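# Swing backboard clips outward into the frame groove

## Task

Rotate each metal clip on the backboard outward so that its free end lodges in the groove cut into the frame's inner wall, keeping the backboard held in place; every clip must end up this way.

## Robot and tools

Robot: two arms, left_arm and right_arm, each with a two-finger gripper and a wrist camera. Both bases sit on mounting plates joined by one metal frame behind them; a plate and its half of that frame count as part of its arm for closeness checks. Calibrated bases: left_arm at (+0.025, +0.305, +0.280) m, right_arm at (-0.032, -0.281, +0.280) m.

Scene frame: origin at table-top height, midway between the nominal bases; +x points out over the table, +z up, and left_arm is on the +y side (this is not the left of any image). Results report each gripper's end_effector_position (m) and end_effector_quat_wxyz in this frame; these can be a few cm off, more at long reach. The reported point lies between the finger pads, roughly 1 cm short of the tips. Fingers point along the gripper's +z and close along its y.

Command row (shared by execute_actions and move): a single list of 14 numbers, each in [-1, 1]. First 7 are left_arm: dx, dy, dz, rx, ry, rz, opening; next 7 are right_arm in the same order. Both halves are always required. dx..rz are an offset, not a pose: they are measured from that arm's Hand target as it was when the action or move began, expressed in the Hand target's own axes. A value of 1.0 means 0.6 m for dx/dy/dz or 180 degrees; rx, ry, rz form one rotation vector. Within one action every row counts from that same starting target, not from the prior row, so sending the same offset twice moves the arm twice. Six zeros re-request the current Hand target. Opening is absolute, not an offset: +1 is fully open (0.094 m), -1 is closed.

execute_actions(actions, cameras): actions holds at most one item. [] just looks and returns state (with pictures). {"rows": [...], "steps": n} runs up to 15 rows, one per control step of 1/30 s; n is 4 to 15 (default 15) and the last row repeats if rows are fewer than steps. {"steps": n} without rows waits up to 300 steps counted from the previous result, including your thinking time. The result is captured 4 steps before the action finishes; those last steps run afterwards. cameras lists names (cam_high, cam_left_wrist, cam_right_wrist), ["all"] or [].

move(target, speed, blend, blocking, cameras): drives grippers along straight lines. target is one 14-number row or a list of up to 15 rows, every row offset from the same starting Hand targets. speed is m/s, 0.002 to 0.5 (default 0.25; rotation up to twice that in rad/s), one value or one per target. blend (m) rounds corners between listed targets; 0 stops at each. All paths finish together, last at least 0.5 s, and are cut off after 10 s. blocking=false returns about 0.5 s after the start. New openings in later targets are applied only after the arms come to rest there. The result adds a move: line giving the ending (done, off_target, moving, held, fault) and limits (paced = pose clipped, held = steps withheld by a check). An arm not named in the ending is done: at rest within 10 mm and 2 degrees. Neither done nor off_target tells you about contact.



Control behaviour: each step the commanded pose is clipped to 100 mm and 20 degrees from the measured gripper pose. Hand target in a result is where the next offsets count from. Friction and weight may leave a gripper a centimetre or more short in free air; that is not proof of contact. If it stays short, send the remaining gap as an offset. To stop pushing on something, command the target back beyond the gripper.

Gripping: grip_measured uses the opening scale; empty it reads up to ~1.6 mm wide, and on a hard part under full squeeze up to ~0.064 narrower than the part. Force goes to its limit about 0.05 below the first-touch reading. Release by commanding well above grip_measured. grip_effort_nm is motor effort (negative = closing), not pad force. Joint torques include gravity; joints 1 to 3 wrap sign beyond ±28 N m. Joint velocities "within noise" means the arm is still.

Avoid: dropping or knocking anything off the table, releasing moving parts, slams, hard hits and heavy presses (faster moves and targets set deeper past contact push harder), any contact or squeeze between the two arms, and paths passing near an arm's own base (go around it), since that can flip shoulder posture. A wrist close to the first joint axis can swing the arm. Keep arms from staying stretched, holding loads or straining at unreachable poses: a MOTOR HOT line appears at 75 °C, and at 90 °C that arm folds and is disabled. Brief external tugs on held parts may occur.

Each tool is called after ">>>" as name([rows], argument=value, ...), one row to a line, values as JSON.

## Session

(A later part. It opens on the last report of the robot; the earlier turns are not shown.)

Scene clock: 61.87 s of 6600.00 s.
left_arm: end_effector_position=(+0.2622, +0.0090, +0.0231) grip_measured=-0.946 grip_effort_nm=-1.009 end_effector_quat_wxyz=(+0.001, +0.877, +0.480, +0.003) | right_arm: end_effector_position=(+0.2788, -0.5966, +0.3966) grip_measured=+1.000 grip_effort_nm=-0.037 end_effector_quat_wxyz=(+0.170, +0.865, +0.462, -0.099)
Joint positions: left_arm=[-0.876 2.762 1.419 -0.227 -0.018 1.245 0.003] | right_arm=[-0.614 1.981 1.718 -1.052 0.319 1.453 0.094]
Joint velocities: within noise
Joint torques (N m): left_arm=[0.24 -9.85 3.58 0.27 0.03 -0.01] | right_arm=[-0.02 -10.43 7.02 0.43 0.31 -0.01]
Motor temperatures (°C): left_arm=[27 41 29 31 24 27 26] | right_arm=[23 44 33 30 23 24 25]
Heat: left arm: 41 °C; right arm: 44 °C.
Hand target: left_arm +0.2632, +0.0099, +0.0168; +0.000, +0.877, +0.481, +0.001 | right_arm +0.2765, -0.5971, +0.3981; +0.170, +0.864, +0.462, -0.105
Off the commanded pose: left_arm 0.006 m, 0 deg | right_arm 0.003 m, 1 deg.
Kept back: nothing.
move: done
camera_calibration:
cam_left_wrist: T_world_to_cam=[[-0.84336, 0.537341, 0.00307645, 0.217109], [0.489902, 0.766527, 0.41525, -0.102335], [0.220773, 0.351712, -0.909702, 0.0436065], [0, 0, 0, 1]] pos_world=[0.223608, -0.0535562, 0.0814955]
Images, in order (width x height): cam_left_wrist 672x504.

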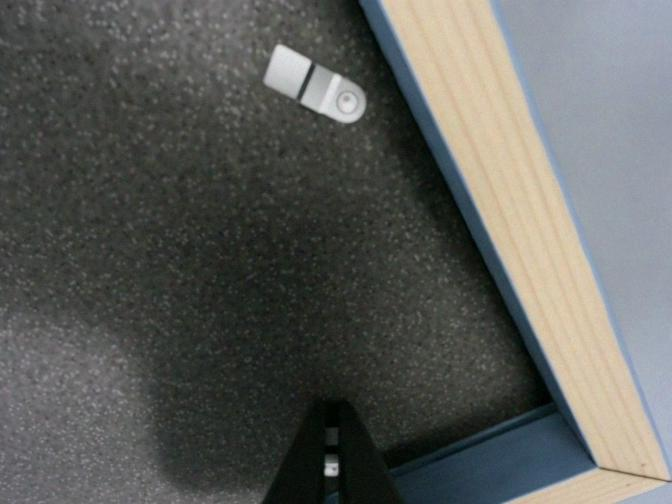

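>>> move(target=[0.0008,-0.006,-0.001,0,0,0.125,-1,0,0,0,0,0,0,1], cameras=["cam_left_wrist"], speed=0.15)

>>> zoom_image(camera="cam_left_wrist", region=[230, 304, 430, 504])

Scene clock: 64.17 s of 6600.00 s.
left_arm: end_effector_position=(+0.2605, +0.0110, +0.0232) grip_measured=-0.945 grip_effort_nm=-1.013 end_effector_quat_wxyz=(-0.005, +0.952, +0.306, +0.001) | right_arm: end_effector_position=(+0.2788, -0.5966, +0.3966) grip_measured=+1.000 grip_effort_nm=-0.032 end_effector_quat_wxyz=(+0.170, +0.865, +0.462, -0.099)
Joint positions: left_arm=[-0.876 2.762 1.419 -0.237 -0.018 1.623 0.003] | right_arm=[-0.614 1.981 1.718 -1.052 0.319 1.453 0.094]
Joint velocities: within noise
Joint torques (N m): left_arm=[0.06 -10.52 2.11 0.45 0.03 0.08] | right_arm=[-0.14 -10.59 6.89 0.4 0.27 -0.02]
Motor temperatures (°C): left_arm=[27 41 29 31 24 27 26] | right_arm=[23 44 33 30 23 24 25]
Heat: left arm: 41 °C; right arm: 44 °C.
Hand target: left_arm +0.2604, +0.0122, +0.0174; +0.000, +0.954, +0.300, +0.001 | right_arm +0.2765, -0.5971, +0.3981; +0.170, +0.864, +0.462, -0.105
Off the commanded pose: left_arm 0.006 m, 1 deg | right_arm 0.003 m, 1 deg.
Kept back: nothing.
move: done
camera_calibration:
cam_left_wrist: T_world_to_cam=[[-0.585296, 0.810675, 0.0153358, 0.144063], [0.741045, 0.527157, 0.415883, -0.165917], [0.329061, 0.254779, -0.909289, 0.0160998], [0, 0, 0, 1]] pos_world=[0.201973, -0.0334254, 0.0814322]
Images, in order (width x height): cam_left_wrist 672x504.

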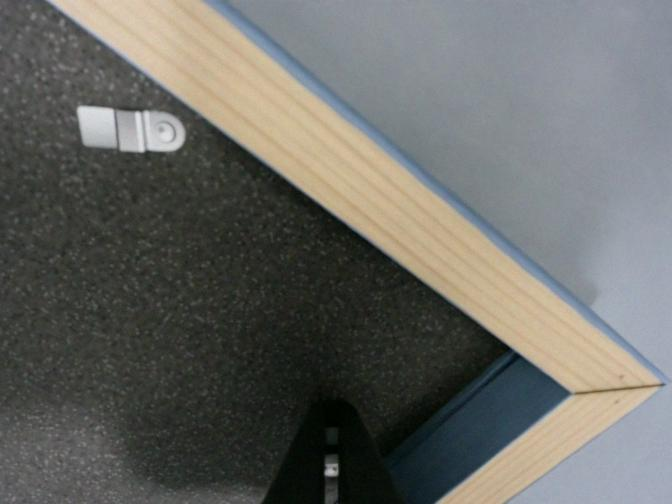

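Scaled by 2.520 from the camera's 672x504 image, which has a finer 960x720 frame.

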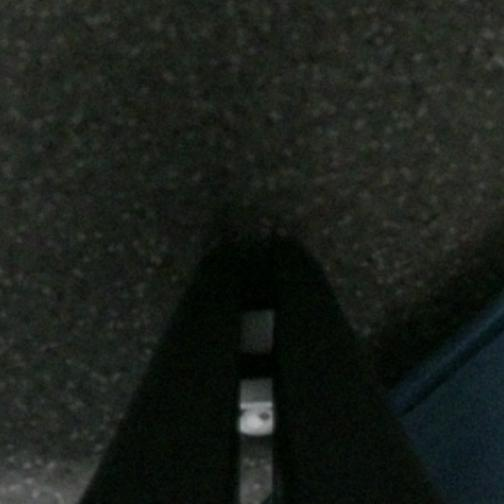

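>>> move(target=[0.0005,-0.0035,0,0,0,0.095,-1,0,0,0,0,0,0,1], cameras=["cam_left_wrist"], speed=0.15)

>>> zoom_image(camera="cam_left_wrist", region=[230, 304, 430, 504])

Scene clock: 65.83 s of 6600.00 s.
left_arm: end_effector_position=(+0.2579, +0.0145, +0.0225) grip_measured=-0.945 grip_effort_nm=-1.009 end_effector_quat_wxyz=(-0.010, +0.987, +0.161, -0.002) | right_arm: end_effector_position=(+0.2788, -0.5966, +0.3966) grip_measured=+1.000 grip_effort_nm=-0.037 end_effector_quat_wxyz=(+0.170, +0.865, +0.462, -0.099)
Joint positions: left_arm=[-0.876 2.762 1.413 -0.243 -0.019 1.922 0.003] | right_arm=[-0.614 1.981 1.718 -1.052 0.319 1.453 0.094]
Joint velocities: within noise
Joint torques (N m): left_arm=[0.18 -10.76 1.77 0.55 0.03 0.05] | right_arm=[0.02 -10.55 7.01 0.44 0.28 -0.05]
Motor temperatures (°C): left_arm=[27 41 29 31 24 27 26] | right_arm=[23 44 33 30 23 24 25]
Heat: left arm: 41 °C; right arm: 44 °C.
Hand target: left_arm +0.2595, +0.0141, +0.0174; +0.000, +0.988, +0.155, +0.001 | right_arm +0.2765, -0.5971, +0.3981; +0.170, +0.864, +0.462, -0.105
Off the commanded pose: left_arm 0.005 m, 1 deg | right_arm 0.003 m, 1 deg.
Kept back: nothing.
move: done
camera_calibration:
cam_left_wrist: T_world_to_cam=[[-0.320838, 0.946732, 0.0276054, 0.0692985], [0.867227, 0.281928, 0.410408, -0.194412], [0.380763, 0.155615, -0.911484, 0.00363614], [0, 0, 0, 1]] pos_world=[0.189448, -0.0113628, 0.0811894]
Images, in order (width x height): cam_left_wrist 672x504.

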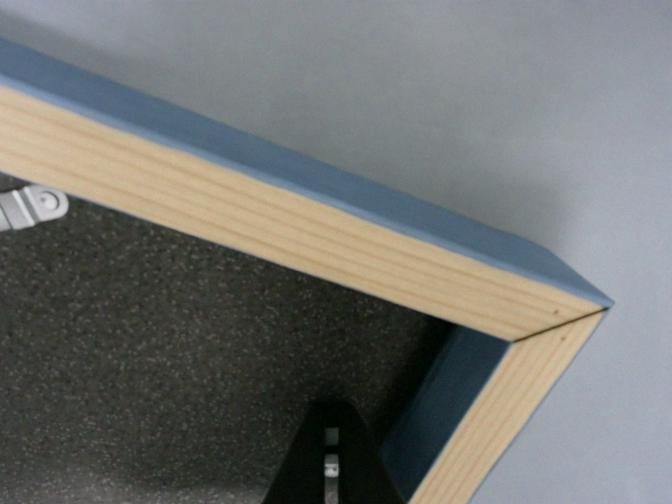

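Scaled by 2.520 from the camera's 672x504 image, which has a finer 960x720 frame.

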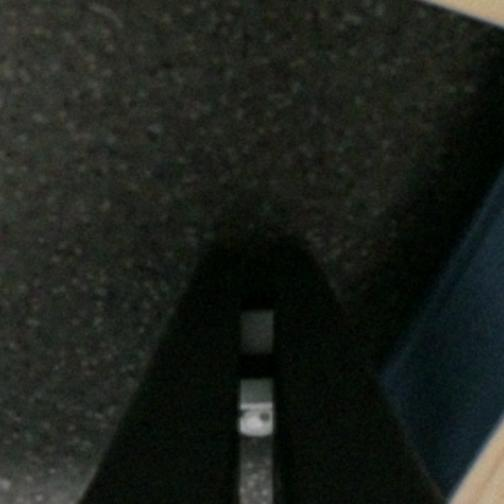

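>>> move([
  [0,0,0,0,0,0,-0.8,0,0,0,0,0,0,1],
  [0,0,-0.1,0,0,0,0.064,0,0,0,0,0,0,1],
  [0.009,-0.0223,-0.11,0,0,-0.45,0.064,0,0,0,0,0,0,1],
  [0.009,-0.0223,-0.0717,0,0,-0.894,0.064,0,0,0,0,0,0,1],
], cameras=["cam_left_wrist"], speed=[0.1,0.15,0.4,0.4])

Scene clock: 73.97 s of 6600.00 s.
left_arm: end_effector_position=(+0.2565, +0.0308, +0.0647) grip_measured=+0.061 grip_effort_nm=0.164 end_effector_quat_wxyz=(-0.002, +0.019, +1.000, +0.004) | right_arm: end_effector_position=(+0.2788, -0.5966, +0.3966) grip_measured=+1.000 grip_effort_nm=-0.042 end_effector_quat_wxyz=(+0.170, +0.865, +0.462, -0.099)
Joint positions: left_arm=[-0.85 2.591 1.26 -0.25 -0.016 -0.833 0.05] | right_arm=[-0.614 1.981 1.718 -1.052 0.319 1.453 0.094]
Joint velocities: within noise
Joint torques (N m): left_arm=[0.18 -9.58 3.7 0.31 0.01 -0.1] | right_arm=[0.08 -10.5 6.99 0.45 0.32 -0.04]
Motor temperatures (°C): left_arm=[27 41 28 31 24 27 26] | right_arm=[23 44 33 30 23 24 25]
Heat: left arm: 41 °C; right arm: 44 °C.
Hand target: left_arm +0.2605, +0.0285, +0.0605; +0.001, +0.011, +1.000, +0.000 | right_arm +0.2765, -0.5971, +0.3981; +0.170, +0.864, +0.462, -0.105
Off the commanded pose: left_arm 0.006 m, 1 deg | right_arm 0.003 m, 1 deg.
Kept back: nothing.
move: done
camera_calibration:
cam_left_wrist: T_world_to_cam=[[-0.0344129, -0.999407, -0.000799713, 0.0405779], [-0.908734, 0.0309576, 0.416227, 0.247845], [-0.415955, 0.0150503, -0.90926, 0.248639], [0, 0, 0, 1]] pos_world=[0.330044, 0.0291391, 0.12295]
Images, in order (width x height): cam_left_wrist 672x504.

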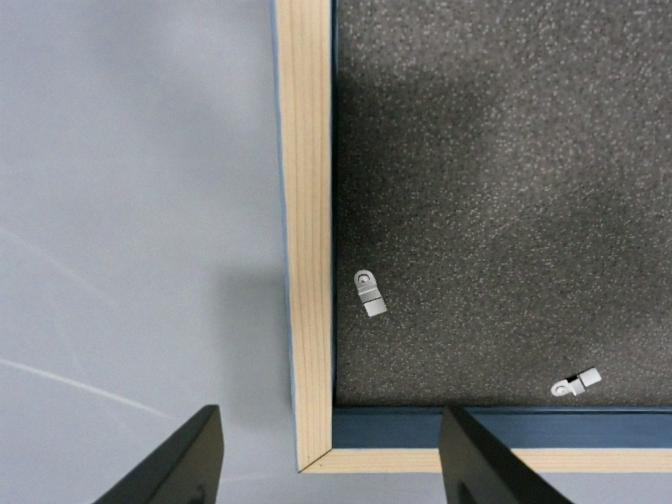

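>>> move(target=[-0.0033,0.0101,0.0475,0,0,0,0.064,0,0,0,0,0,0,1], cameras=["cam_left_wrist"], speed=0.12)

>>> zoom_image(camera="cam_left_wrist", region=[250, 274, 480, 504])

Scene clock: 76.07 s of 6600.00 s.
left_arm: end_effector_position=(+0.2582, +0.0372, +0.0355) grip_measured=+0.061 grip_effort_nm=0.164 end_effector_quat_wxyz=(-0.003, +0.009, +1.000, +0.005) | right_arm: end_effector_position=(+0.2788, -0.5966, +0.3966) grip_measured=+1.000 grip_effort_nm=-0.037 end_effector_quat_wxyz=(+0.170, +0.865, +0.462, -0.099)
Joint positions: left_arm=[-0.834 2.686 1.288 -0.186 -0.016 -0.836 0.05] | right_arm=[-0.614 1.981 1.718 -1.052 0.319 1.453 0.094]
Joint velocities: within noise
Joint torques (N m): left_arm=[0.17 -9.88 3.4 0.3 0.01 0.03] | right_arm=[-0.12 -10.35 6.93 0.45 0.3 -0.01]
Motor temperatures (°C): left_arm=[27 41 28 31 23 27 26] | right_arm=[23 44 33 30 23 24 25]
Heat: left arm: 41 °C; right arm: 44 °C.
Hand target: left_arm +0.2626, +0.0345, +0.0320; +0.001, +0.011, +1.000, +0.000 | right_arm +0.2765, -0.5971, +0.3981; +0.170, +0.864, +0.462, -0.105
Off the commanded pose: left_arm 0.006 m, 1 deg | right_arm 0.003 m, 1 deg.
Kept back: nothing.
move: done
camera_calibration:
cam_left_wrist: T_world_to_cam=[[-0.0149998, -0.999884, -0.00266803, 0.0420654], [-0.908478, 0.0125139, 0.417745, 0.261928], [-0.417663, 0.00868992, -0.90856, 0.22334], [0, 0, 0, 1]] pos_world=[0.331868, 0.036842, 0.0936108]
Images, in order (width x height): cam_left_wrist 672x504.

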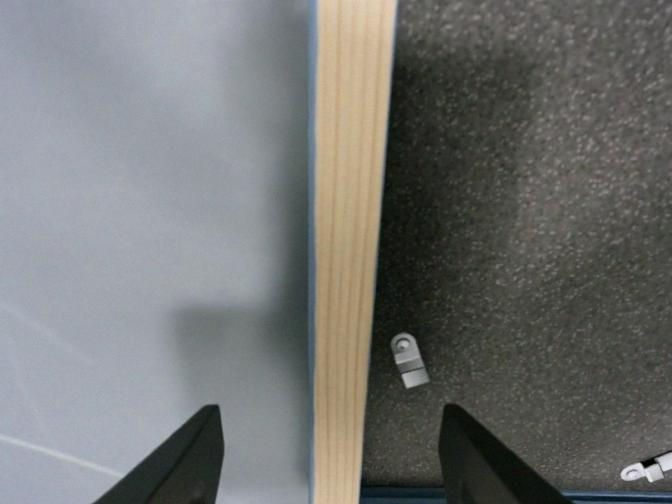

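Scaled by 2.191 from the camera's 672x504 image, which has a finer 960x720 frame.

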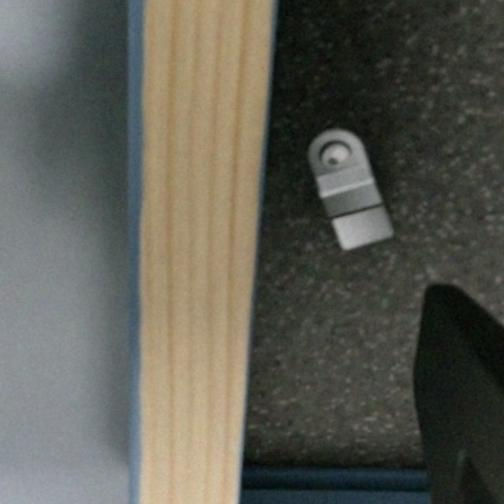

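>>> move(target=[-0.0015,-0.002,0.0215,0,0,0,0.064,0,0,0,0,0,0,1], cameras=["cam_left_wrist"], speed=0.12)

>>> zoom_image(camera="cam_left_wrist", region=[250, 274, 480, 504])

Scene clock: 77.00 s of 6600.00 s.
left_arm: end_effector_position=(+0.2588, +0.0363, +0.0231) grip_measured=+0.061 grip_effort_nm=0.159 end_effector_quat_wxyz=(-0.003, +0.009, +1.000, +0.005) | right_arm: end_effector_position=(+0.2788, -0.5966, +0.3966) grip_measured=+1.000 grip_effort_nm=-0.042 end_effector_quat_wxyz=(+0.170, +0.865, +0.462, -0.099)
Joint positions: left_arm=[-0.834 2.731 1.317 -0.171 -0.016 -0.836 0.05] | right_arm=[-0.614 1.981 1.718 -1.052 0.319 1.453 0.094]
Joint velocities: within noise
Joint torques (N m): left_arm=[0.17 -9.87 3.51 0.28 0.01 0.03] | right_arm=[-0.02 -10.47 6.93 0.41 0.31 -0.07]
Motor temperatures (°C): left_arm=[27 41 28 31 23 27 26] | right_arm=[23 44 33 30 23 24 25]
Heat: left arm: 41 °C; right arm: 44 °C.
Hand target: left_arm +0.2636, +0.0331, +0.0191; +0.001, +0.011, +1.000, +0.000 | right_arm +0.2765, -0.5971, +0.3981; +0.170, +0.864, +0.462, -0.105
Off the commanded pose: left_arm 0.007 m, 1 deg | right_arm 0.003 m, 1 deg.
Kept back: nothing.
move: done
camera_calibration:
cam_left_wrist: T_world_to_cam=[[-0.0150178, -0.999881, -0.00351935, 0.0411285], [-0.908164, 0.0121674, 0.418439, 0.267546], [-0.418346, 0.00948016, -0.908238, 0.212531], [0, 0, 0, 1]] pos_world=[0.332504, 0.0358534, 0.081222]
Images, in order (width x height): cam_left_wrist 672x504.

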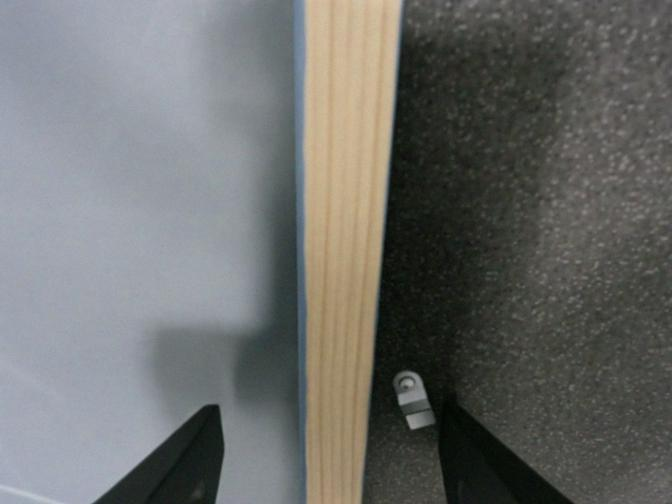

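Scaled by 2.191 from the camera's 672x504 image, which has a finer 960x720 frame.

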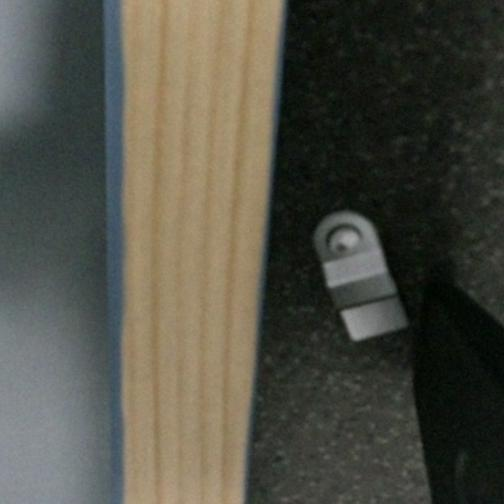

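>>> move([
  [0,0,0,0,0,0,-0.5,0,0,0,0,0,0,1],
  [0,0,0,0,0,0,-0.66,0,0,0,0,0,0,1],
], cameras=["cam_left_wrist"])

>>> zoom_image(camera="cam_left_wrist", region=[250, 274, 480, 504])

Scene clock: 79.13 s of 6600.00 s.
left_arm: end_effector_position=(+0.2592, +0.0349, +0.0233) grip_measured=-0.657 grip_effort_nm=-0.159 end_effector_quat_wxyz=(-0.004, +0.011, +1.000, +0.002) | right_arm: end_effector_position=(+0.2788, -0.5966, +0.3966) grip_measured=+1.000 grip_effort_nm=-0.042 end_effector_quat_wxyz=(+0.170, +0.865, +0.462, -0.099)
Joint positions: left_arm=[-0.833 2.731 1.32 -0.171 -0.01 -0.832 0.016] | right_arm=[-0.614 1.981 1.718 -1.052 0.319 1.453 0.094]
Joint velocities: within noise
Joint torques (N m): left_arm=[0.14 -9.81 3.34 0.31 -0.06 -0.01] | right_arm=[0.1 -10.47 6.79 0.44 0.27 -0.03]
Motor temperatures (°C): left_arm=[27 40 28 31 23 27 26] | right_arm=[23 44 33 30 23 24 25]
Heat: left arm: 40 °C; right arm: 44 °C.
Hand target: left_arm +0.2636, +0.0332, +0.0191; +0.001, +0.011, +1.000, +0.000 | right_arm +0.2765, -0.5971, +0.3981; +0.170, +0.864, +0.462, -0.105
Off the commanded pose: left_arm 0.006 m, 1 deg | right_arm 0.003 m, 1 deg.
Kept back: nothing.
move: done
camera_calibration:
cam_left_wrist: T_world_to_cam=[[-0.0183502, -0.999829, 0.00234927, 0.0404439], [-0.90725, 0.0176385, 0.420222, 0.26731], [-0.420192, 0.00557979, -0.907418, 0.213473], [0, 0, 0, 1]] pos_world=[0.332959, 0.0345309, 0.081285]
Images, in order (width x height): cam_left_wrist 672x504.

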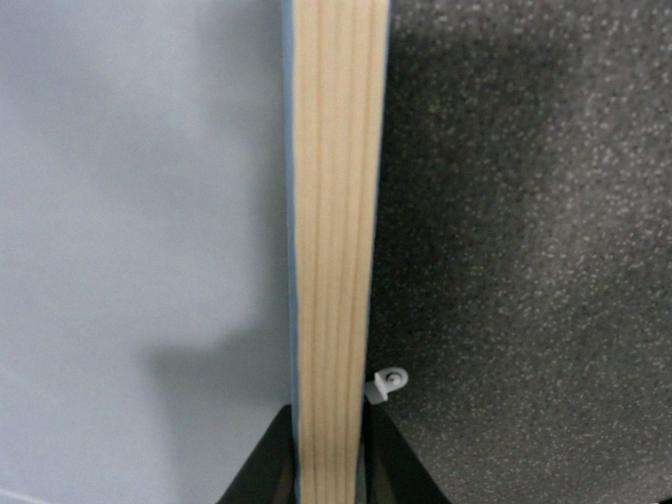

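Scaled by 2.191 from the camera's 672x504 image, which has a finer 960x720 frame.

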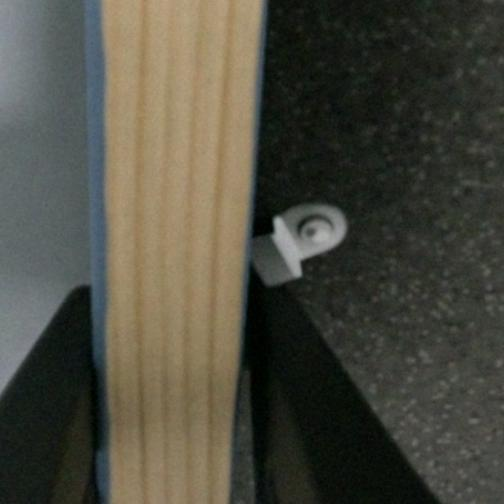

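>>> move(target=[0,0,0,0,0,0,-0.71,0,0,0,0,0,0,1], cameras=["cam_left_wrist"])

>>> zoom_image(camera="cam_left_wrist", region=[250, 274, 480, 504])

Scene clock: 80.07 s of 6600.00 s.
left_arm: end_effector_position=(+0.2591, +0.0351, +0.0233) grip_measured=-0.707 grip_effort_nm=-0.125 end_effector_quat_wxyz=(-0.005, +0.011, +1.000, +0.003) | right_arm: end_effector_position=(+0.2788, -0.5966, +0.3966) grip_measured=+1.000 grip_effort_nm=-0.042 end_effector_quat_wxyz=(+0.170, +0.865, +0.462, -0.099)
Joint positions: left_arm=[-0.833 2.731 1.32 -0.171 -0.011 -0.832 0.014] | right_arm=[-0.614 1.981 1.718 -1.052 0.319 1.453 0.094]
Joint velocities: within noise
Joint torques (N m): left_arm=[0.12 -9.81 3.36 0.31 -0.06 0] | right_arm=[0.08 -10.47 6.98 0.39 0.29 -0.02]
Motor temperatures (°C): left_arm=[27 40 28 31 23 27 26] | right_arm=[23 44 33 30 23 24 25]
Heat: left arm: 40 °C; right arm: 44 °C.
Hand target: left_arm +0.2635, +0.0332, +0.0191; +0.001, +0.011, +1.000, +0.000 | right_arm +0.2765, -0.5971, +0.3981; +0.170, +0.864, +0.462, -0.105
Off the commanded pose: left_arm 0.006 m, 1 deg | right_arm 0.003 m, 1 deg.
Kept back: nothing.
move: done
camera_calibration:
cam_left_wrist: T_world_to_cam=[[-0.0183641, -0.99983, 0.0015278, 0.040653], [-0.90716, 0.0173044, 0.420431, 0.267223], [-0.420386, 0.00633486, -0.907323, 0.213465], [0, 0, 0, 1]] pos_world=[0.332898, 0.0346697, 0.0812707]
Images, in order (width x height): cam_left_wrist 672x504.

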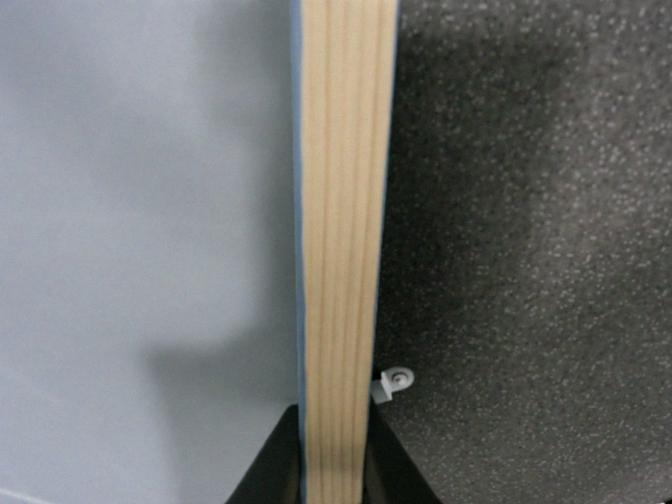

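Scaled by 2.191 from the camera's 672x504 image, which has a finer 960x720 frame.

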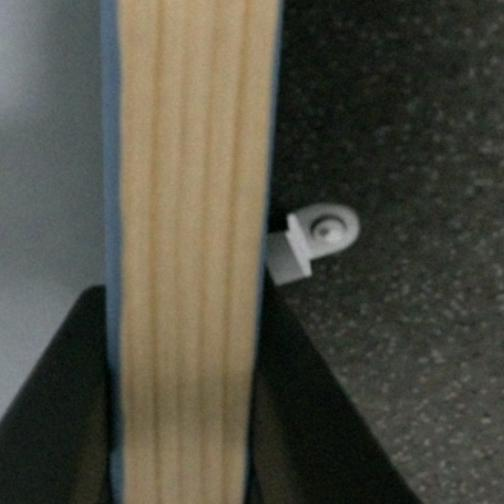

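>>> move(target=[0,0,0,0,0,0,-0.745,0,0,0,0,0,0,1], cameras=["cam_left_wrist"])

>>> zoom_image(camera="cam_left_wrist", region=[250, 274, 480, 504])

Scene clock: 81.00 s of 6600.00 s.
left_arm: end_effector_position=(+0.2591, +0.0351, +0.0233) grip_measured=-0.741 grip_effort_nm=-0.774 end_effector_quat_wxyz=(-0.005, +0.011, +1.000, +0.003) | right_arm: end_effector_position=(+0.2788, -0.5966, +0.3966) grip_measured=+1.000 grip_effort_nm=-0.042 end_effector_quat_wxyz=(+0.170, +0.865, +0.462, -0.099)
Joint positions: left_arm=[-0.833 2.731 1.32 -0.171 -0.011 -0.83 0.012] | right_arm=[-0.614 1.981 1.718 -1.052 0.319 1.453 0.094]
Joint velocities: within noise
Joint torques (N m): left_arm=[0.13 -9.83 3.34 0.31 -0.05 -0.02] | right_arm=[0.01 -10.44 7.04 0.41 0.3 -0.06]
Motor temperatures (°C): left_arm=[27 40 28 31 23 27 26] | right_arm=[23 44 33 30 23 24 25]
Heat: left arm: 40 °C; right arm: 44 °C.
Hand target: left_arm +0.2635, +0.0332, +0.0191; +0.001, +0.011, +1.000, +0.000 | right_arm +0.2765, -0.5971, +0.3981; +0.170, +0.864, +0.462, -0.105
Off the commanded pose: left_arm 0.006 m, 1 deg | right_arm 0.003 m, 1 deg.
Kept back: nothing.
move: done
camera_calibration:
cam_left_wrist: T_world_to_cam=[[-0.0198896, -0.999801, 0.00154188, 0.0410469], [-0.907128, 0.0186944, 0.420439, 0.267166], [-0.420384, 0.00696367, -0.90732, 0.213442], [0, 0, 0, 1]] pos_world=[0.332898, 0.0345579, 0.08127]
Images, in order (width x height): cam_left_wrist 672x504.

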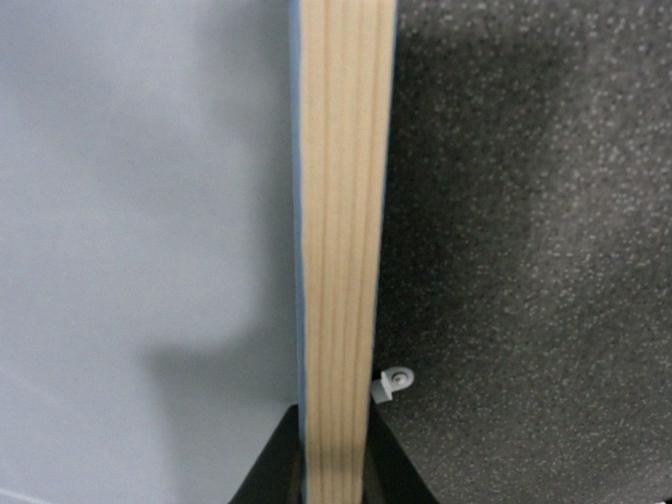

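Scaled by 2.191 from the camera's 672x504 image, which has a finer 960x720 frame.

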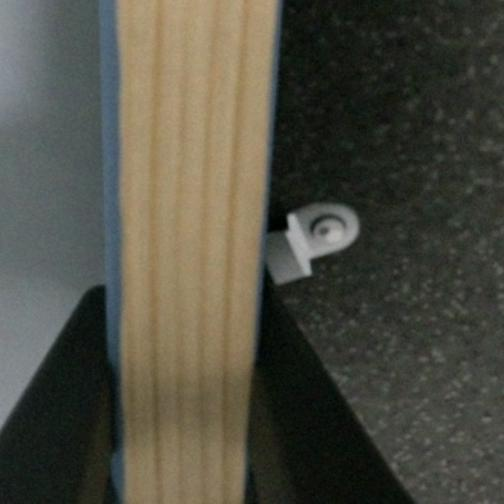

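>>> move([
  [0,0,0,0,0,0,-0.3,0,0,0,0,0,0,1],
  [-0.004,0,-0.04,0,0,0,-0.3,0,0,0,0,0,0,1],
  [-0.004,0.0,0,0,0,0,-0.3,0,0,0,0,0,0,1],
], cameras=["cam_left_wrist"], speed=0.12)

>>> zoom_image(camera="cam_left_wrist", region=[250, 274, 480, 504])

Scene clock: 82.77 s of 6600.00 s.
left_arm: end_effector_position=(+0.2613, +0.0344, +0.0233) grip_measured=-0.303 grip_effort_nm=0.164 end_effector_quat_wxyz=(-0.004, +0.010, +1.000, +0.002) | right_arm: end_effector_position=(+0.2788, -0.5966, +0.3966) grip_measured=+1.000 grip_effort_nm=-0.042 end_effector_quat_wxyz=(+0.170, +0.865, +0.462, -0.099)
Joint positions: left_arm=[-0.83 2.733 1.328 -0.175 -0.011 -0.83 0.033] | right_arm=[-0.614 1.981 1.718 -1.052 0.319 1.453 0.094]
Joint velocities: within noise
Joint torques (N m): left_arm=[0.27 -9.91 3.43 0.31 -0.05 0.02] | right_arm=[-0.1 -10.5 6.95 0.47 0.29 0.02]
Motor temperatures (°C): left_arm=[27 40 28 31 23 27 26] | right_arm=[23 44 33 30 23 24 25]
Heat: left arm: 40 °C; right arm: 44 °C.
Hand target: left_arm +0.2660, +0.0331, +0.0192; +0.001, +0.011, +1.000, +0.000 | right_arm +0.2765, -0.5971, +0.3981; +0.170, +0.864, +0.462, -0.105
Off the commanded pose: left_arm 0.006 m, 1 deg | right_arm 0.003 m, 1 deg.
Kept back: nothing.
move: done
camera_calibration:
cam_left_wrist: T_world_to_cam=[[-0.0164383, -0.999861, 0.00263931, 0.0395175], [-0.907596, 0.0160289, 0.419538, 0.269413], [-0.419522, 0.00450108, -0.907734, 0.214235], [0, 0, 0, 1]] pos_world=[0.335044, 0.0342294, 0.0813345]
Images, in order (width x height): cam_left_wrist 672x504.

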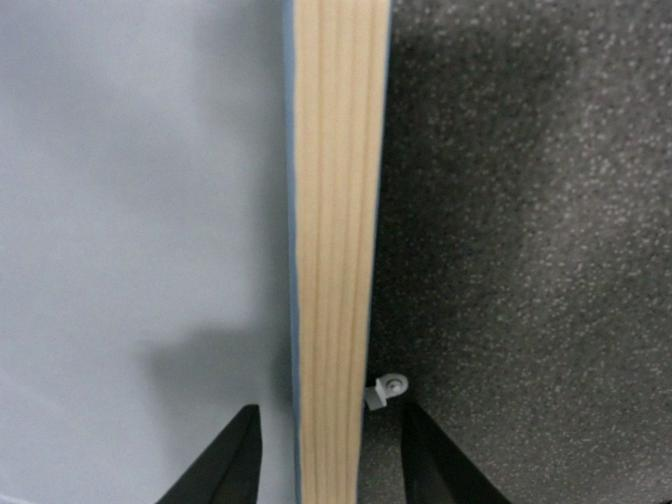

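Scaled by 2.191 from the camera's 672x504 image, which has a finer 960x720 frame.

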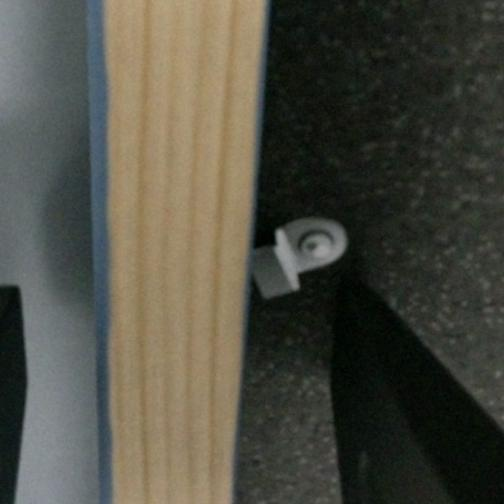

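>>> move(target=[0,0,0,0,0,0,-0.66,0,0,0,0,0,0,1], cameras=["cam_left_wrist"])

>>> zoom_image(camera="cam_left_wrist", region=[250, 274, 480, 504])

Scene clock: 83.70 s of 6600.00 s.
left_arm: end_effector_position=(+0.2616, +0.0341, +0.0234) grip_measured=-0.657 grip_effort_nm=-0.125 end_effector_quat_wxyz=(-0.004, +0.011, +1.000, +0.001) | right_arm: end_effector_position=(+0.2788, -0.5966, +0.3966) grip_measured=+1.000 grip_effort_nm=-0.042 end_effector_quat_wxyz=(+0.170, +0.865, +0.462, -0.099)
Joint positions: left_arm=[-0.829 2.733 1.328 -0.174 -0.01 -0.828 0.016] | right_arm=[-0.614 1.981 1.718 -1.052 0.319 1.453 0.094]
Joint velocities: within noise
Joint torques (N m): left_arm=[0.21 -9.84 3.36 0.29 -0.06 0] | right_arm=[0.08 -10.48 7.08 0.41 0.28 -0.03]
Motor temperatures (°C): left_arm=[27 40 28 31 23 27 26] | right_arm=[23 44 33 30 23 24 25]
Heat: left arm: 40 °C; right arm: 44 °C.
Hand target: left_arm +0.2660, +0.0331, +0.0192; +0.001, +0.011, +1.000, +0.000 | right_arm +0.2765, -0.5971, +0.3981; +0.170, +0.864, +0.462, -0.105
Off the commanded pose: left_arm 0.006 m, 1 deg | right_arm 0.003 m, 1 deg.
Kept back: nothing.
move: done
camera_calibration:
cam_left_wrist: T_world_to_cam=[[-0.0187011, -0.999816, 0.00429884, 0.0397248], [-0.907733, 0.0187808, 0.419128, 0.269637], [-0.419131, 0.00393595, -0.907917, 0.214317], [0, 0, 0, 1]] pos_world=[0.335329, 0.0338099, 0.0813991]
Images, in order (width x height): cam_left_wrist 672x504.

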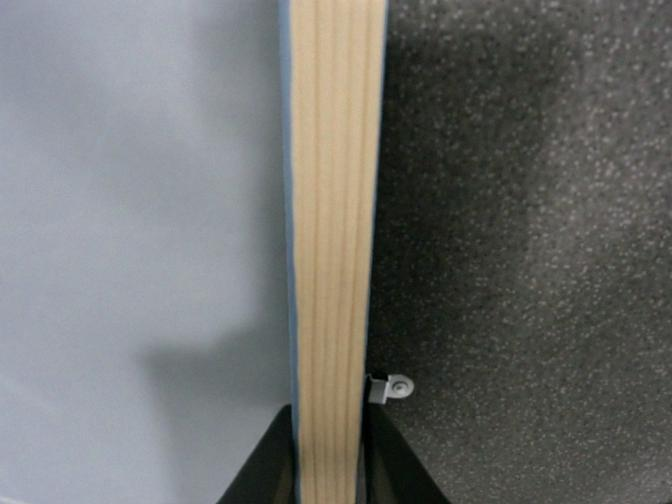

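Scaled by 2.191 from the camera's 672x504 image, which has a finer 960x720 frame.

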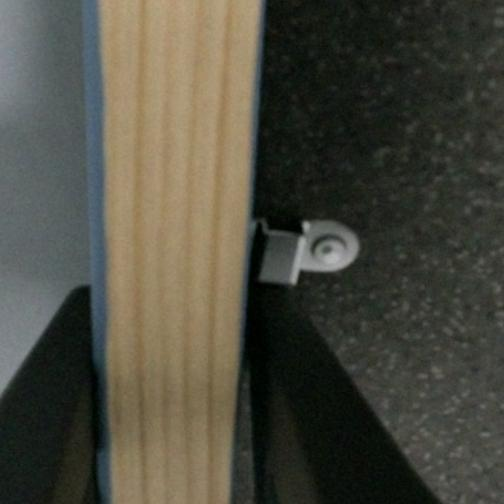

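>>> move([
  [0,0,0,0,0,0,-0.3,0,0,0,0,0,0,1],
  [0,0,-0.1,0,0,0,-0.45,0,0,0,0,0,0,1],
  [-0.1667,-0.0373,-0.1,0,0,0.683,-0.45,0,0,0,0,0,0,1],
  [-0.1667,-0.0373,-0.0683,0,0,0.683,-0.45,0,0,0,0,0,0,1],
], cameras=["cam_left_wrist"], speed=[0.1,0.2,0.4,0.2])

>>> zoom_image(camera="cam_left_wrist", region=[200, 224, 480, 504])

Scene clock: 90.10 s of 6600.00 s.
left_arm: end_effector_position=(+0.3614, +0.0088, +0.0612) grip_measured=-0.447 grip_effort_nm=-0.120 end_effector_quat_wxyz=(+0.000, +0.883, +0.470, +0.000) | right_arm: end_effector_position=(+0.2788, -0.5966, +0.3966) grip_measured=+1.000 grip_effort_nm=-0.027 end_effector_quat_wxyz=(+0.170, +0.865, +0.462, -0.099)
Joint positions: left_arm=[-0.701 2.799 1.781 -0.552 -0.013 1.441 0.026] | right_arm=[-0.614 1.981 1.718 -1.052 0.319 1.453 0.094]
Joint velocities: within noise
Joint torques (N m): left_arm=[0.16 -12.44 5.55 0.12 -0.02 0.01] | right_arm=[0.03 -10.41 6.98 0.46 0.3 -0.05]
Motor temperatures (°C): left_arm=[27 40 28 31 23 27 26] | right_arm=[23 44 33 30 23 24 25]
Heat: left arm: 40 °C; right arm: 44 °C.
Hand target: left_arm +0.3653, +0.0086, +0.0603; +0.000, +0.884, +0.468, +0.001 | right_arm +0.2765, -0.5971, +0.3981; +0.170, +0.864, +0.462, -0.105
Off the commanded pose: left_arm 0.004 m, 0 deg | right_arm 0.003 m, 1 deg.
Kept back: nothing.
move: done
camera_calibration:
cam_left_wrist: T_world_to_cam=[[-0.831654, 0.555256, 0.00650598, 0.296148], [0.508283, 0.756475, 0.411575, -0.172979], [0.223608, 0.345595, -0.911353, 0.0555227], [0, 0, 0, 1]] pos_world=[0.321799, -0.052772, 0.119868]
Images, in order (width x height): cam_left_wrist 672x504.

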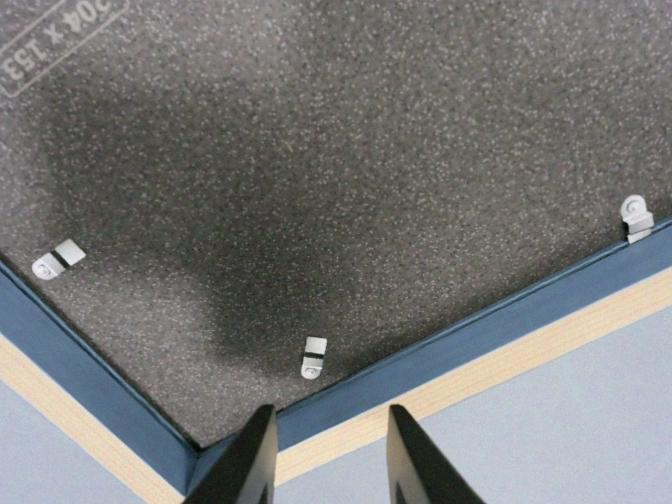

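Scaled by 1.800 from the camera's 672x504 image, which has a finer 960x720 frame.

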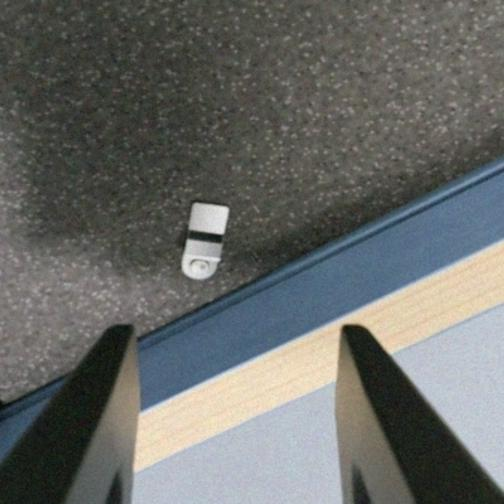

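>>> move(target=[0.0061,0.0033,0.0588,0,0,0.05,-0.5,0,0,0,0,0,0,1], cameras=["cam_left_wrist"], speed=0.15)

>>> zoom_image(camera="cam_left_wrist", region=[230, 304, 430, 504])

Scene clock: 91.53 s of 6600.00 s.
left_arm: end_effector_position=(+0.3651, +0.0094, +0.0303) grip_measured=-0.497 grip_effort_nm=-0.115 end_effector_quat_wxyz=(+0.000, +0.917, +0.400, -0.001) | right_arm: end_effector_position=(+0.2788, -0.5966, +0.3966) grip_measured=+1.000 grip_effort_nm=-0.042 end_effector_quat_wxyz=(+0.170, +0.865, +0.462, -0.099)
Joint positions: left_arm=[-0.693 2.903 1.859 -0.528 -0.012 1.605 0.024] | right_arm=[-0.614 1.981 1.718 -1.052 0.319 1.453 0.094]
Joint velocities: within noise
Joint torques (N m): left_arm=[0.24 -11.74 5.31 0.22 -0.04 0.03] | right_arm=[-0.05 -10.48 6.97 0.42 0.28 -0.01]
Motor temperatures (°C): left_arm=[27 40 29 31 23 27 26] | right_arm=[23 44 33 30 23 24 25]
Heat: left arm: 40 °C; right arm: 44 °C.
Hand target: left_arm +0.3691, +0.0106, +0.0249; +0.000, +0.918, +0.398, +0.001 | right_arm +0.2765, -0.5971, +0.3981; +0.170, +0.864, +0.462, -0.105
Off the commanded pose: left_arm 0.007 m, 0 deg | right_arm 0.003 m, 1 deg.
Kept back: nothing.
move: done
camera_calibration:
cam_left_wrist: T_world_to_cam=[[-0.735222, 0.677765, 0.00916454, 0.262676], [0.6209, 0.667989, 0.410212, -0.202838], [0.271905, 0.307287, -0.911944, 0.0090203], [0, 0, 0, 1]] pos_world=[0.316615, -0.045311, 0.0890252]
Images, in order (width x height): cam_left_wrist 672x504.

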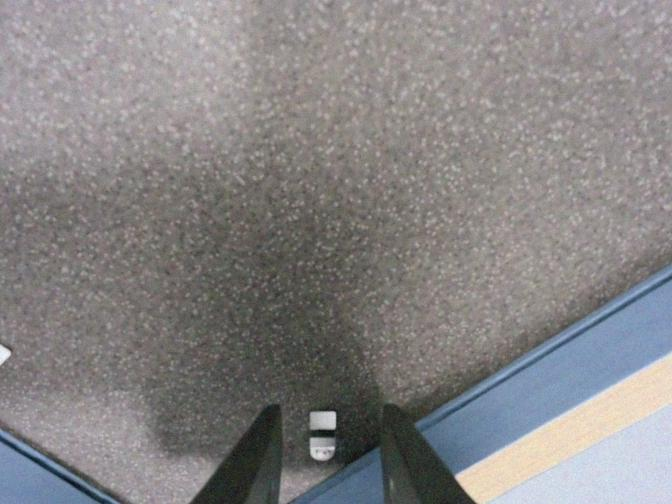

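Scaled by 2.520 from the camera's 672x504 image, which has a finer 960x720 frame.

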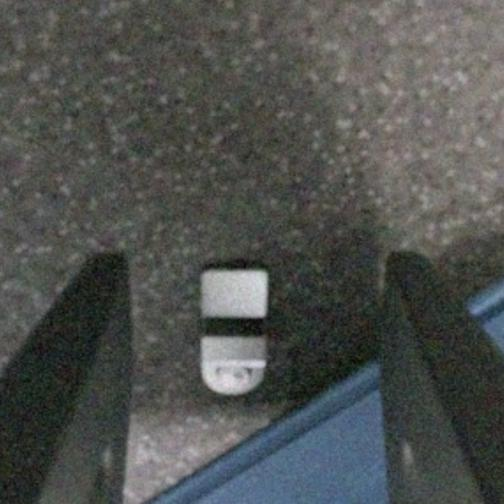

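>>> move([
  [0,0.0035,-0.01,0,0,0,-0.5,0,0,0,0,0,0,1],
  [0,0.0035,0.0115,0,0,0,-0.5,0,0,0,0,0,0,1],
], cameras=["cam_left_wrist"], speed=0.1)

>>> zoom_image(camera="cam_left_wrist", region=[230, 304, 430, 504])

Scene clock: 92.53 s of 6600.00 s.
left_arm: end_effector_position=(+0.3696, +0.0065, +0.0250) grip_measured=-0.497 grip_effort_nm=-0.110 end_effector_quat_wxyz=(+0.003, +0.917, +0.399, +0.001) | right_arm: end_effector_position=(+0.2788, -0.5966, +0.3966) grip_measured=+1.000 grip_effort_nm=-0.032 end_effector_quat_wxyz=(+0.170, +0.865, +0.462, -0.099)
Joint positions: left_arm=[-0.692 2.929 1.893 -0.527 -0.013 1.609 0.024] | right_arm=[-0.614 1.981 1.718 -1.052 0.319 1.453 0.094]
Joint velocities: within noise
Joint torques (N m): left_arm=[0.2 -11.59 5.24 0.21 -0.02 0.04] | right_arm=[-0.05 -10.4 7.1 0.44 0.29 -0.01]
Motor temperatures (°C): left_arm=[27 40 29 31 23 27 26] | right_arm=[23 44 33 30 23 24 25]
Heat: left arm: 40 °C; right arm: 44 °C.
Hand target: left_arm +0.3707, +0.0091, +0.0181; +0.000, +0.918, +0.397, +0.001 | right_arm +0.2765, -0.5971, +0.3981; +0.170, +0.864, +0.462, -0.105
Off the commanded pose: left_arm 0.008 m, 0 deg | right_arm 0.003 m, 1 deg.
Kept back: nothing.
move: done
camera_calibration:
cam_left_wrist: T_world_to_cam=[[-0.733534, 0.679653, 0.000077136, 0.267542], [0.619342, 0.668394, 0.411904, -0.200971], [0.2799, 0.302193, -0.911227, 0.000954424], [0, 0, 0, 1]] pos_world=[0.320454, -0.0477961, 0.08363]
Images, in order (width x height): cam_left_wrist 672x504.

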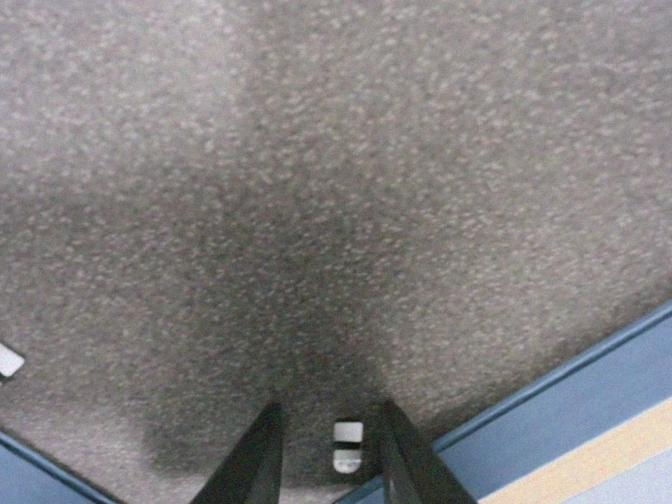

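Scaled by 2.520 from the camera's 672x504 image, which has a finer 960x720 frame.

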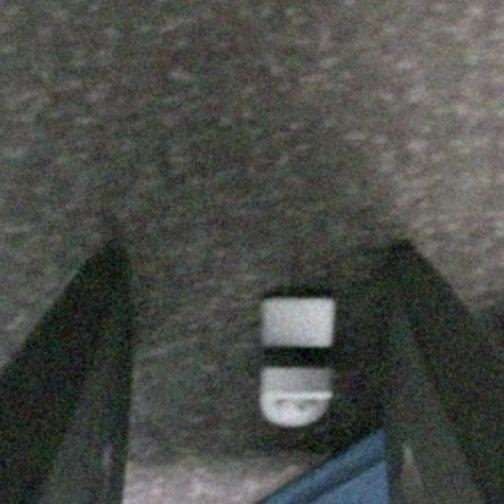

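>>> move([
  [0,0,0.002,0,0,0,-0.7,0,0,0,0,0,0,1],
  [0,0,0.002,0,0,0,-0.85,0,0,0,0,0,0,1],
], cameras=["cam_left_wrist"], speed=0.1)

>>> zoom_image(camera="cam_left_wrist", region=[230, 304, 430, 504])

Scene clock: 94.67 s of 6600.00 s.
left_arm: end_effector_position=(+0.3683, +0.0077, +0.0250) grip_measured=-0.847 grip_effort_nm=-0.149 end_effector_quat_wxyz=(+0.000, +0.917, +0.399, +0.000) | right_arm: end_effector_position=(+0.2788, -0.5966, +0.3966) grip_measured=+1.000 grip_effort_nm=-0.032 end_effector_quat_wxyz=(+0.170, +0.865, +0.462, -0.099)
Joint positions: left_arm=[-0.692 2.929 1.893 -0.534 -0.014 1.609 0.007] | right_arm=[-0.614 1.981 1.718 -1.052 0.319 1.453 0.094]
Joint velocities: within noise
Joint torques (N m): left_arm=[0.21 -11.28 5.41 0.27 -0.02 0.04] | right_arm=[-0.02 -10.51 7.09 0.42 0.29 0]
Motor temperatures (°C): left_arm=[27 40 29 31 23 27 26] | right_arm=[23 44 33 30 23 24 25]
Heat: left arm: 40 °C; right arm: 44 °C.
Hand target: left_arm +0.3707, +0.0091, +0.0169; +0.000, +0.918, +0.397, +0.001 | right_arm +0.2765, -0.5971, +0.3981; +0.170, +0.864, +0.462, -0.105
Off the commanded pose: left_arm 0.009 m, 0 deg | right_arm 0.003 m, 1 deg.
Kept back: nothing.
move: done
camera_calibration:
cam_left_wrist: T_world_to_cam=[[-0.733194, 0.679984, 0.00695213, 0.265534], [0.621696, 0.666132, 0.412023, -0.20183], [0.275538, 0.306415, -0.911147, 0.0025185], [0, 0, 0, 1]] pos_world=[0.319471, -0.0468856, 0.0836072]
Images, in order (width x height): cam_left_wrist 672x504.

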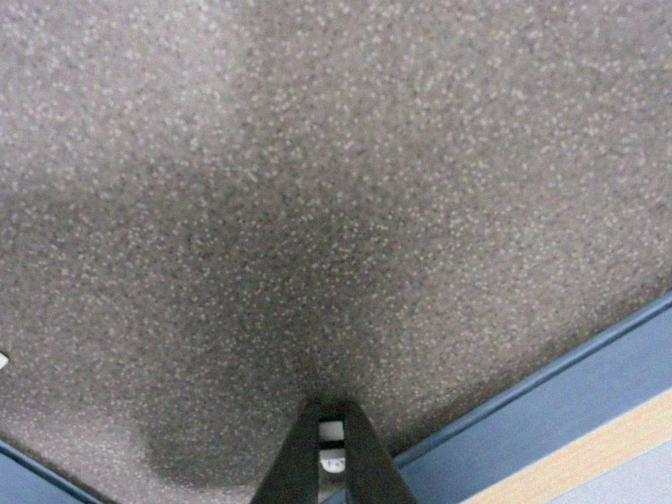

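Scaled by 2.520 from the camera's 672x504 image, which has a finer 960x720 frame.

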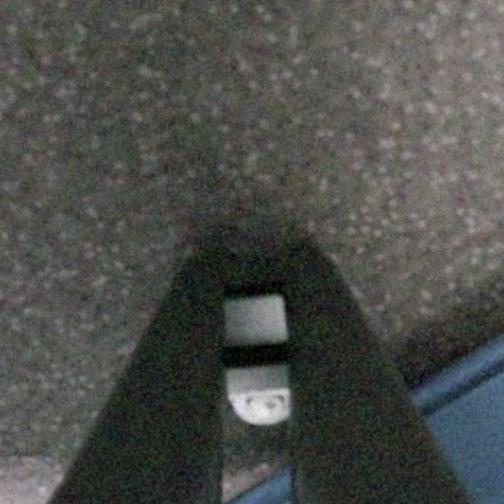

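Good centering. Gripping and rotating.

>>> move(target=[0,0,0,0,0,0,-1,0,0,0,0,0,0,1], cameras=["cam_left_wrist"], speed=0.1)

>>> zoom_image(camera="cam_left_wrist", region=[230, 304, 430, 504])

Scene clock: 95.60 s of 6600.00 s.
left_arm: end_effector_position=(+0.3681, +0.0079, +0.0251) grip_measured=-0.942 grip_effort_nm=-1.004 end_effector_quat_wxyz=(-0.001, +0.917, +0.399, +0.000) | right_arm: end_effector_position=(+0.2788, -0.5966, +0.3966) grip_measured=+1.000 grip_effort_nm=-0.037 end_effector_quat_wxyz=(+0.170, +0.865, +0.462, -0.099)
Joint positions: left_arm=[-0.692 2.929 1.893 -0.536 -0.014 1.609 0.003] | right_arm=[-0.614 1.981 1.718 -1.052 0.319 1.453 0.094]
Joint velocities: within noise
Joint torques (N m): left_arm=[0.2 -11.28 5.35 0.29 -0.02 0.03] | right_arm=[0.1 -10.55 6.98 0.42 0.32 -0.06]
Motor temperatures (°C): left_arm=[27 40 29 31 23 27 26] | right_arm=[23 44 33 30 23 24 25]
Heat: left arm: 40 °C; right arm: 44 °C.
Hand target: left_arm +0.3706, +0.0092, +0.0169; +0.000, +0.918, +0.397, +0.001 | right_arm +0.2765, -0.5971, +0.3981; +0.170, +0.864, +0.462, -0.105
Off the commanded pose: left_arm 0.009 m, 0 deg | right_arm 0.003 m, 1 deg.
Kept back: nothing.
move: done
camera_calibration:
cam_left_wrist: T_world_to_cam=[[-0.733171, 0.679992, 0.0084769, 0.265176], [0.622185, 0.665708, 0.411969, -0.202023], [0.274493, 0.307318, -0.911158, 0.00296046], [0, 0, 0, 1]] pos_world=[0.319303, -0.0467393, 0.0836769]
Images, in order (width x height): cam_left_wrist 672x504.

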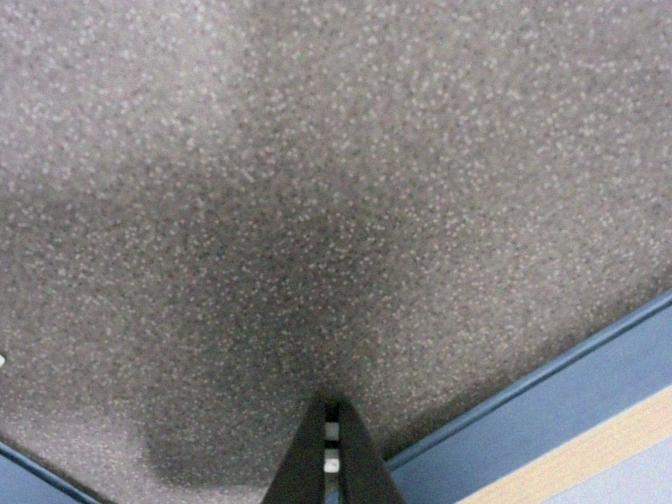

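Scaled by 2.520 from the camera's 672x504 image, which has a finer 960x720 frame.

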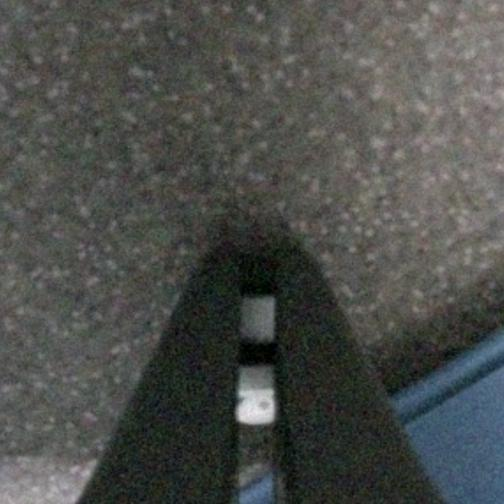

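>>> move(target=[0.0015,-0.0074,0,0,0,0.133,-1,0,0,0,0,0,0,1], cameras=["cam_left_wrist"], speed=0.15)

>>> zoom_image(camera="cam_left_wrist", region=[230, 304, 430, 504])

Scene clock: 97.70 s of 6600.00 s.
left_arm: end_effector_position=(+0.3656, +0.0112, +0.0251) grip_measured=-0.942 grip_effort_nm=-1.004 end_effector_quat_wxyz=(-0.007, +0.979, +0.203, -0.005) | right_arm: end_effector_position=(+0.2788, -0.5966, +0.3966) grip_measured=+1.000 grip_effort_nm=-0.037 end_effector_quat_wxyz=(+0.170, +0.865, +0.462, -0.099)
Joint positions: left_arm=[-0.691 2.929 1.893 -0.552 -0.015 2.022 0.003] | right_arm=[-0.614 1.981 1.718 -1.052 0.319 1.453 0.094]
Joint velocities: within noise
Joint torques (N m): left_arm=[0.27 -12.36 3.02 0.57 -0.01 0.1] | right_arm=[-0.03 -10.69 6.99 0.46 0.27 -0.03]
Motor temperatures (°C): left_arm=[27 40 29 31 23 27 26] | right_arm=[23 44 33 30 23 24 25]
Heat: left arm: 40 °C; right arm: 44 °C.
Hand target: left_arm +0.3680, +0.0128, +0.0169; +0.000, +0.980, +0.198, +0.001 | right_arm +0.2765, -0.5971, +0.3981; +0.170, +0.864, +0.462, -0.105
Off the commanded pose: left_arm 0.009 m, 1 deg | right_arm 0.003 m, 1 deg.
Kept back: nothing.
move: done
camera_calibration:
cam_left_wrist: T_world_to_cam=[[-0.400171, 0.916136, 0.0236414, 0.136284], [0.841318, 0.357016, 0.405862, -0.279191], [0.363384, 0.182304, -0.913629, -0.0283796], [0, 0, 0, 1]] pos_world=[0.299738, -0.0200052, 0.0841627]
Images, in order (width x height): cam_left_wrist 672x504.

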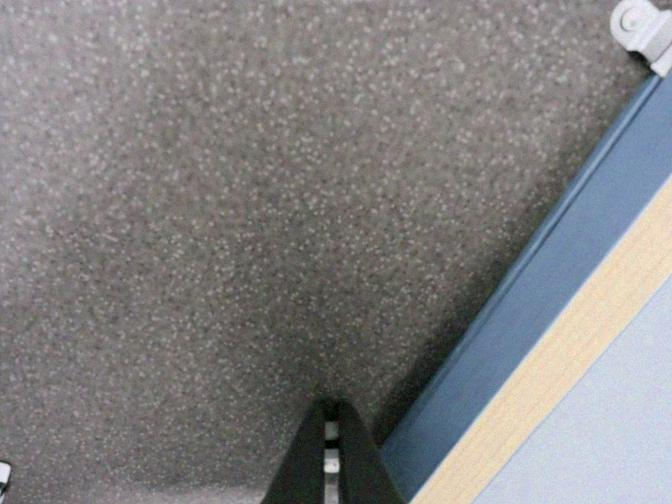

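Scaled by 2.520 from the camera's 672x504 image, which has a finer 960x720 frame.

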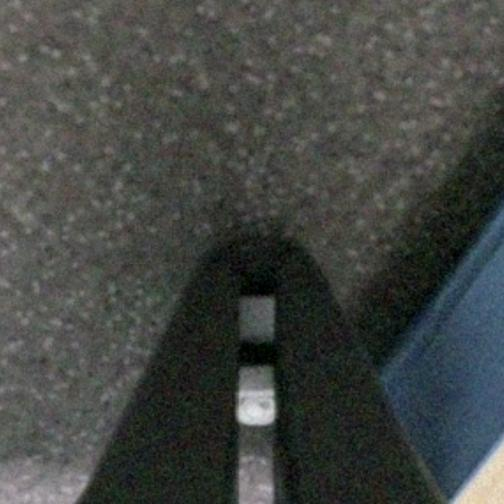

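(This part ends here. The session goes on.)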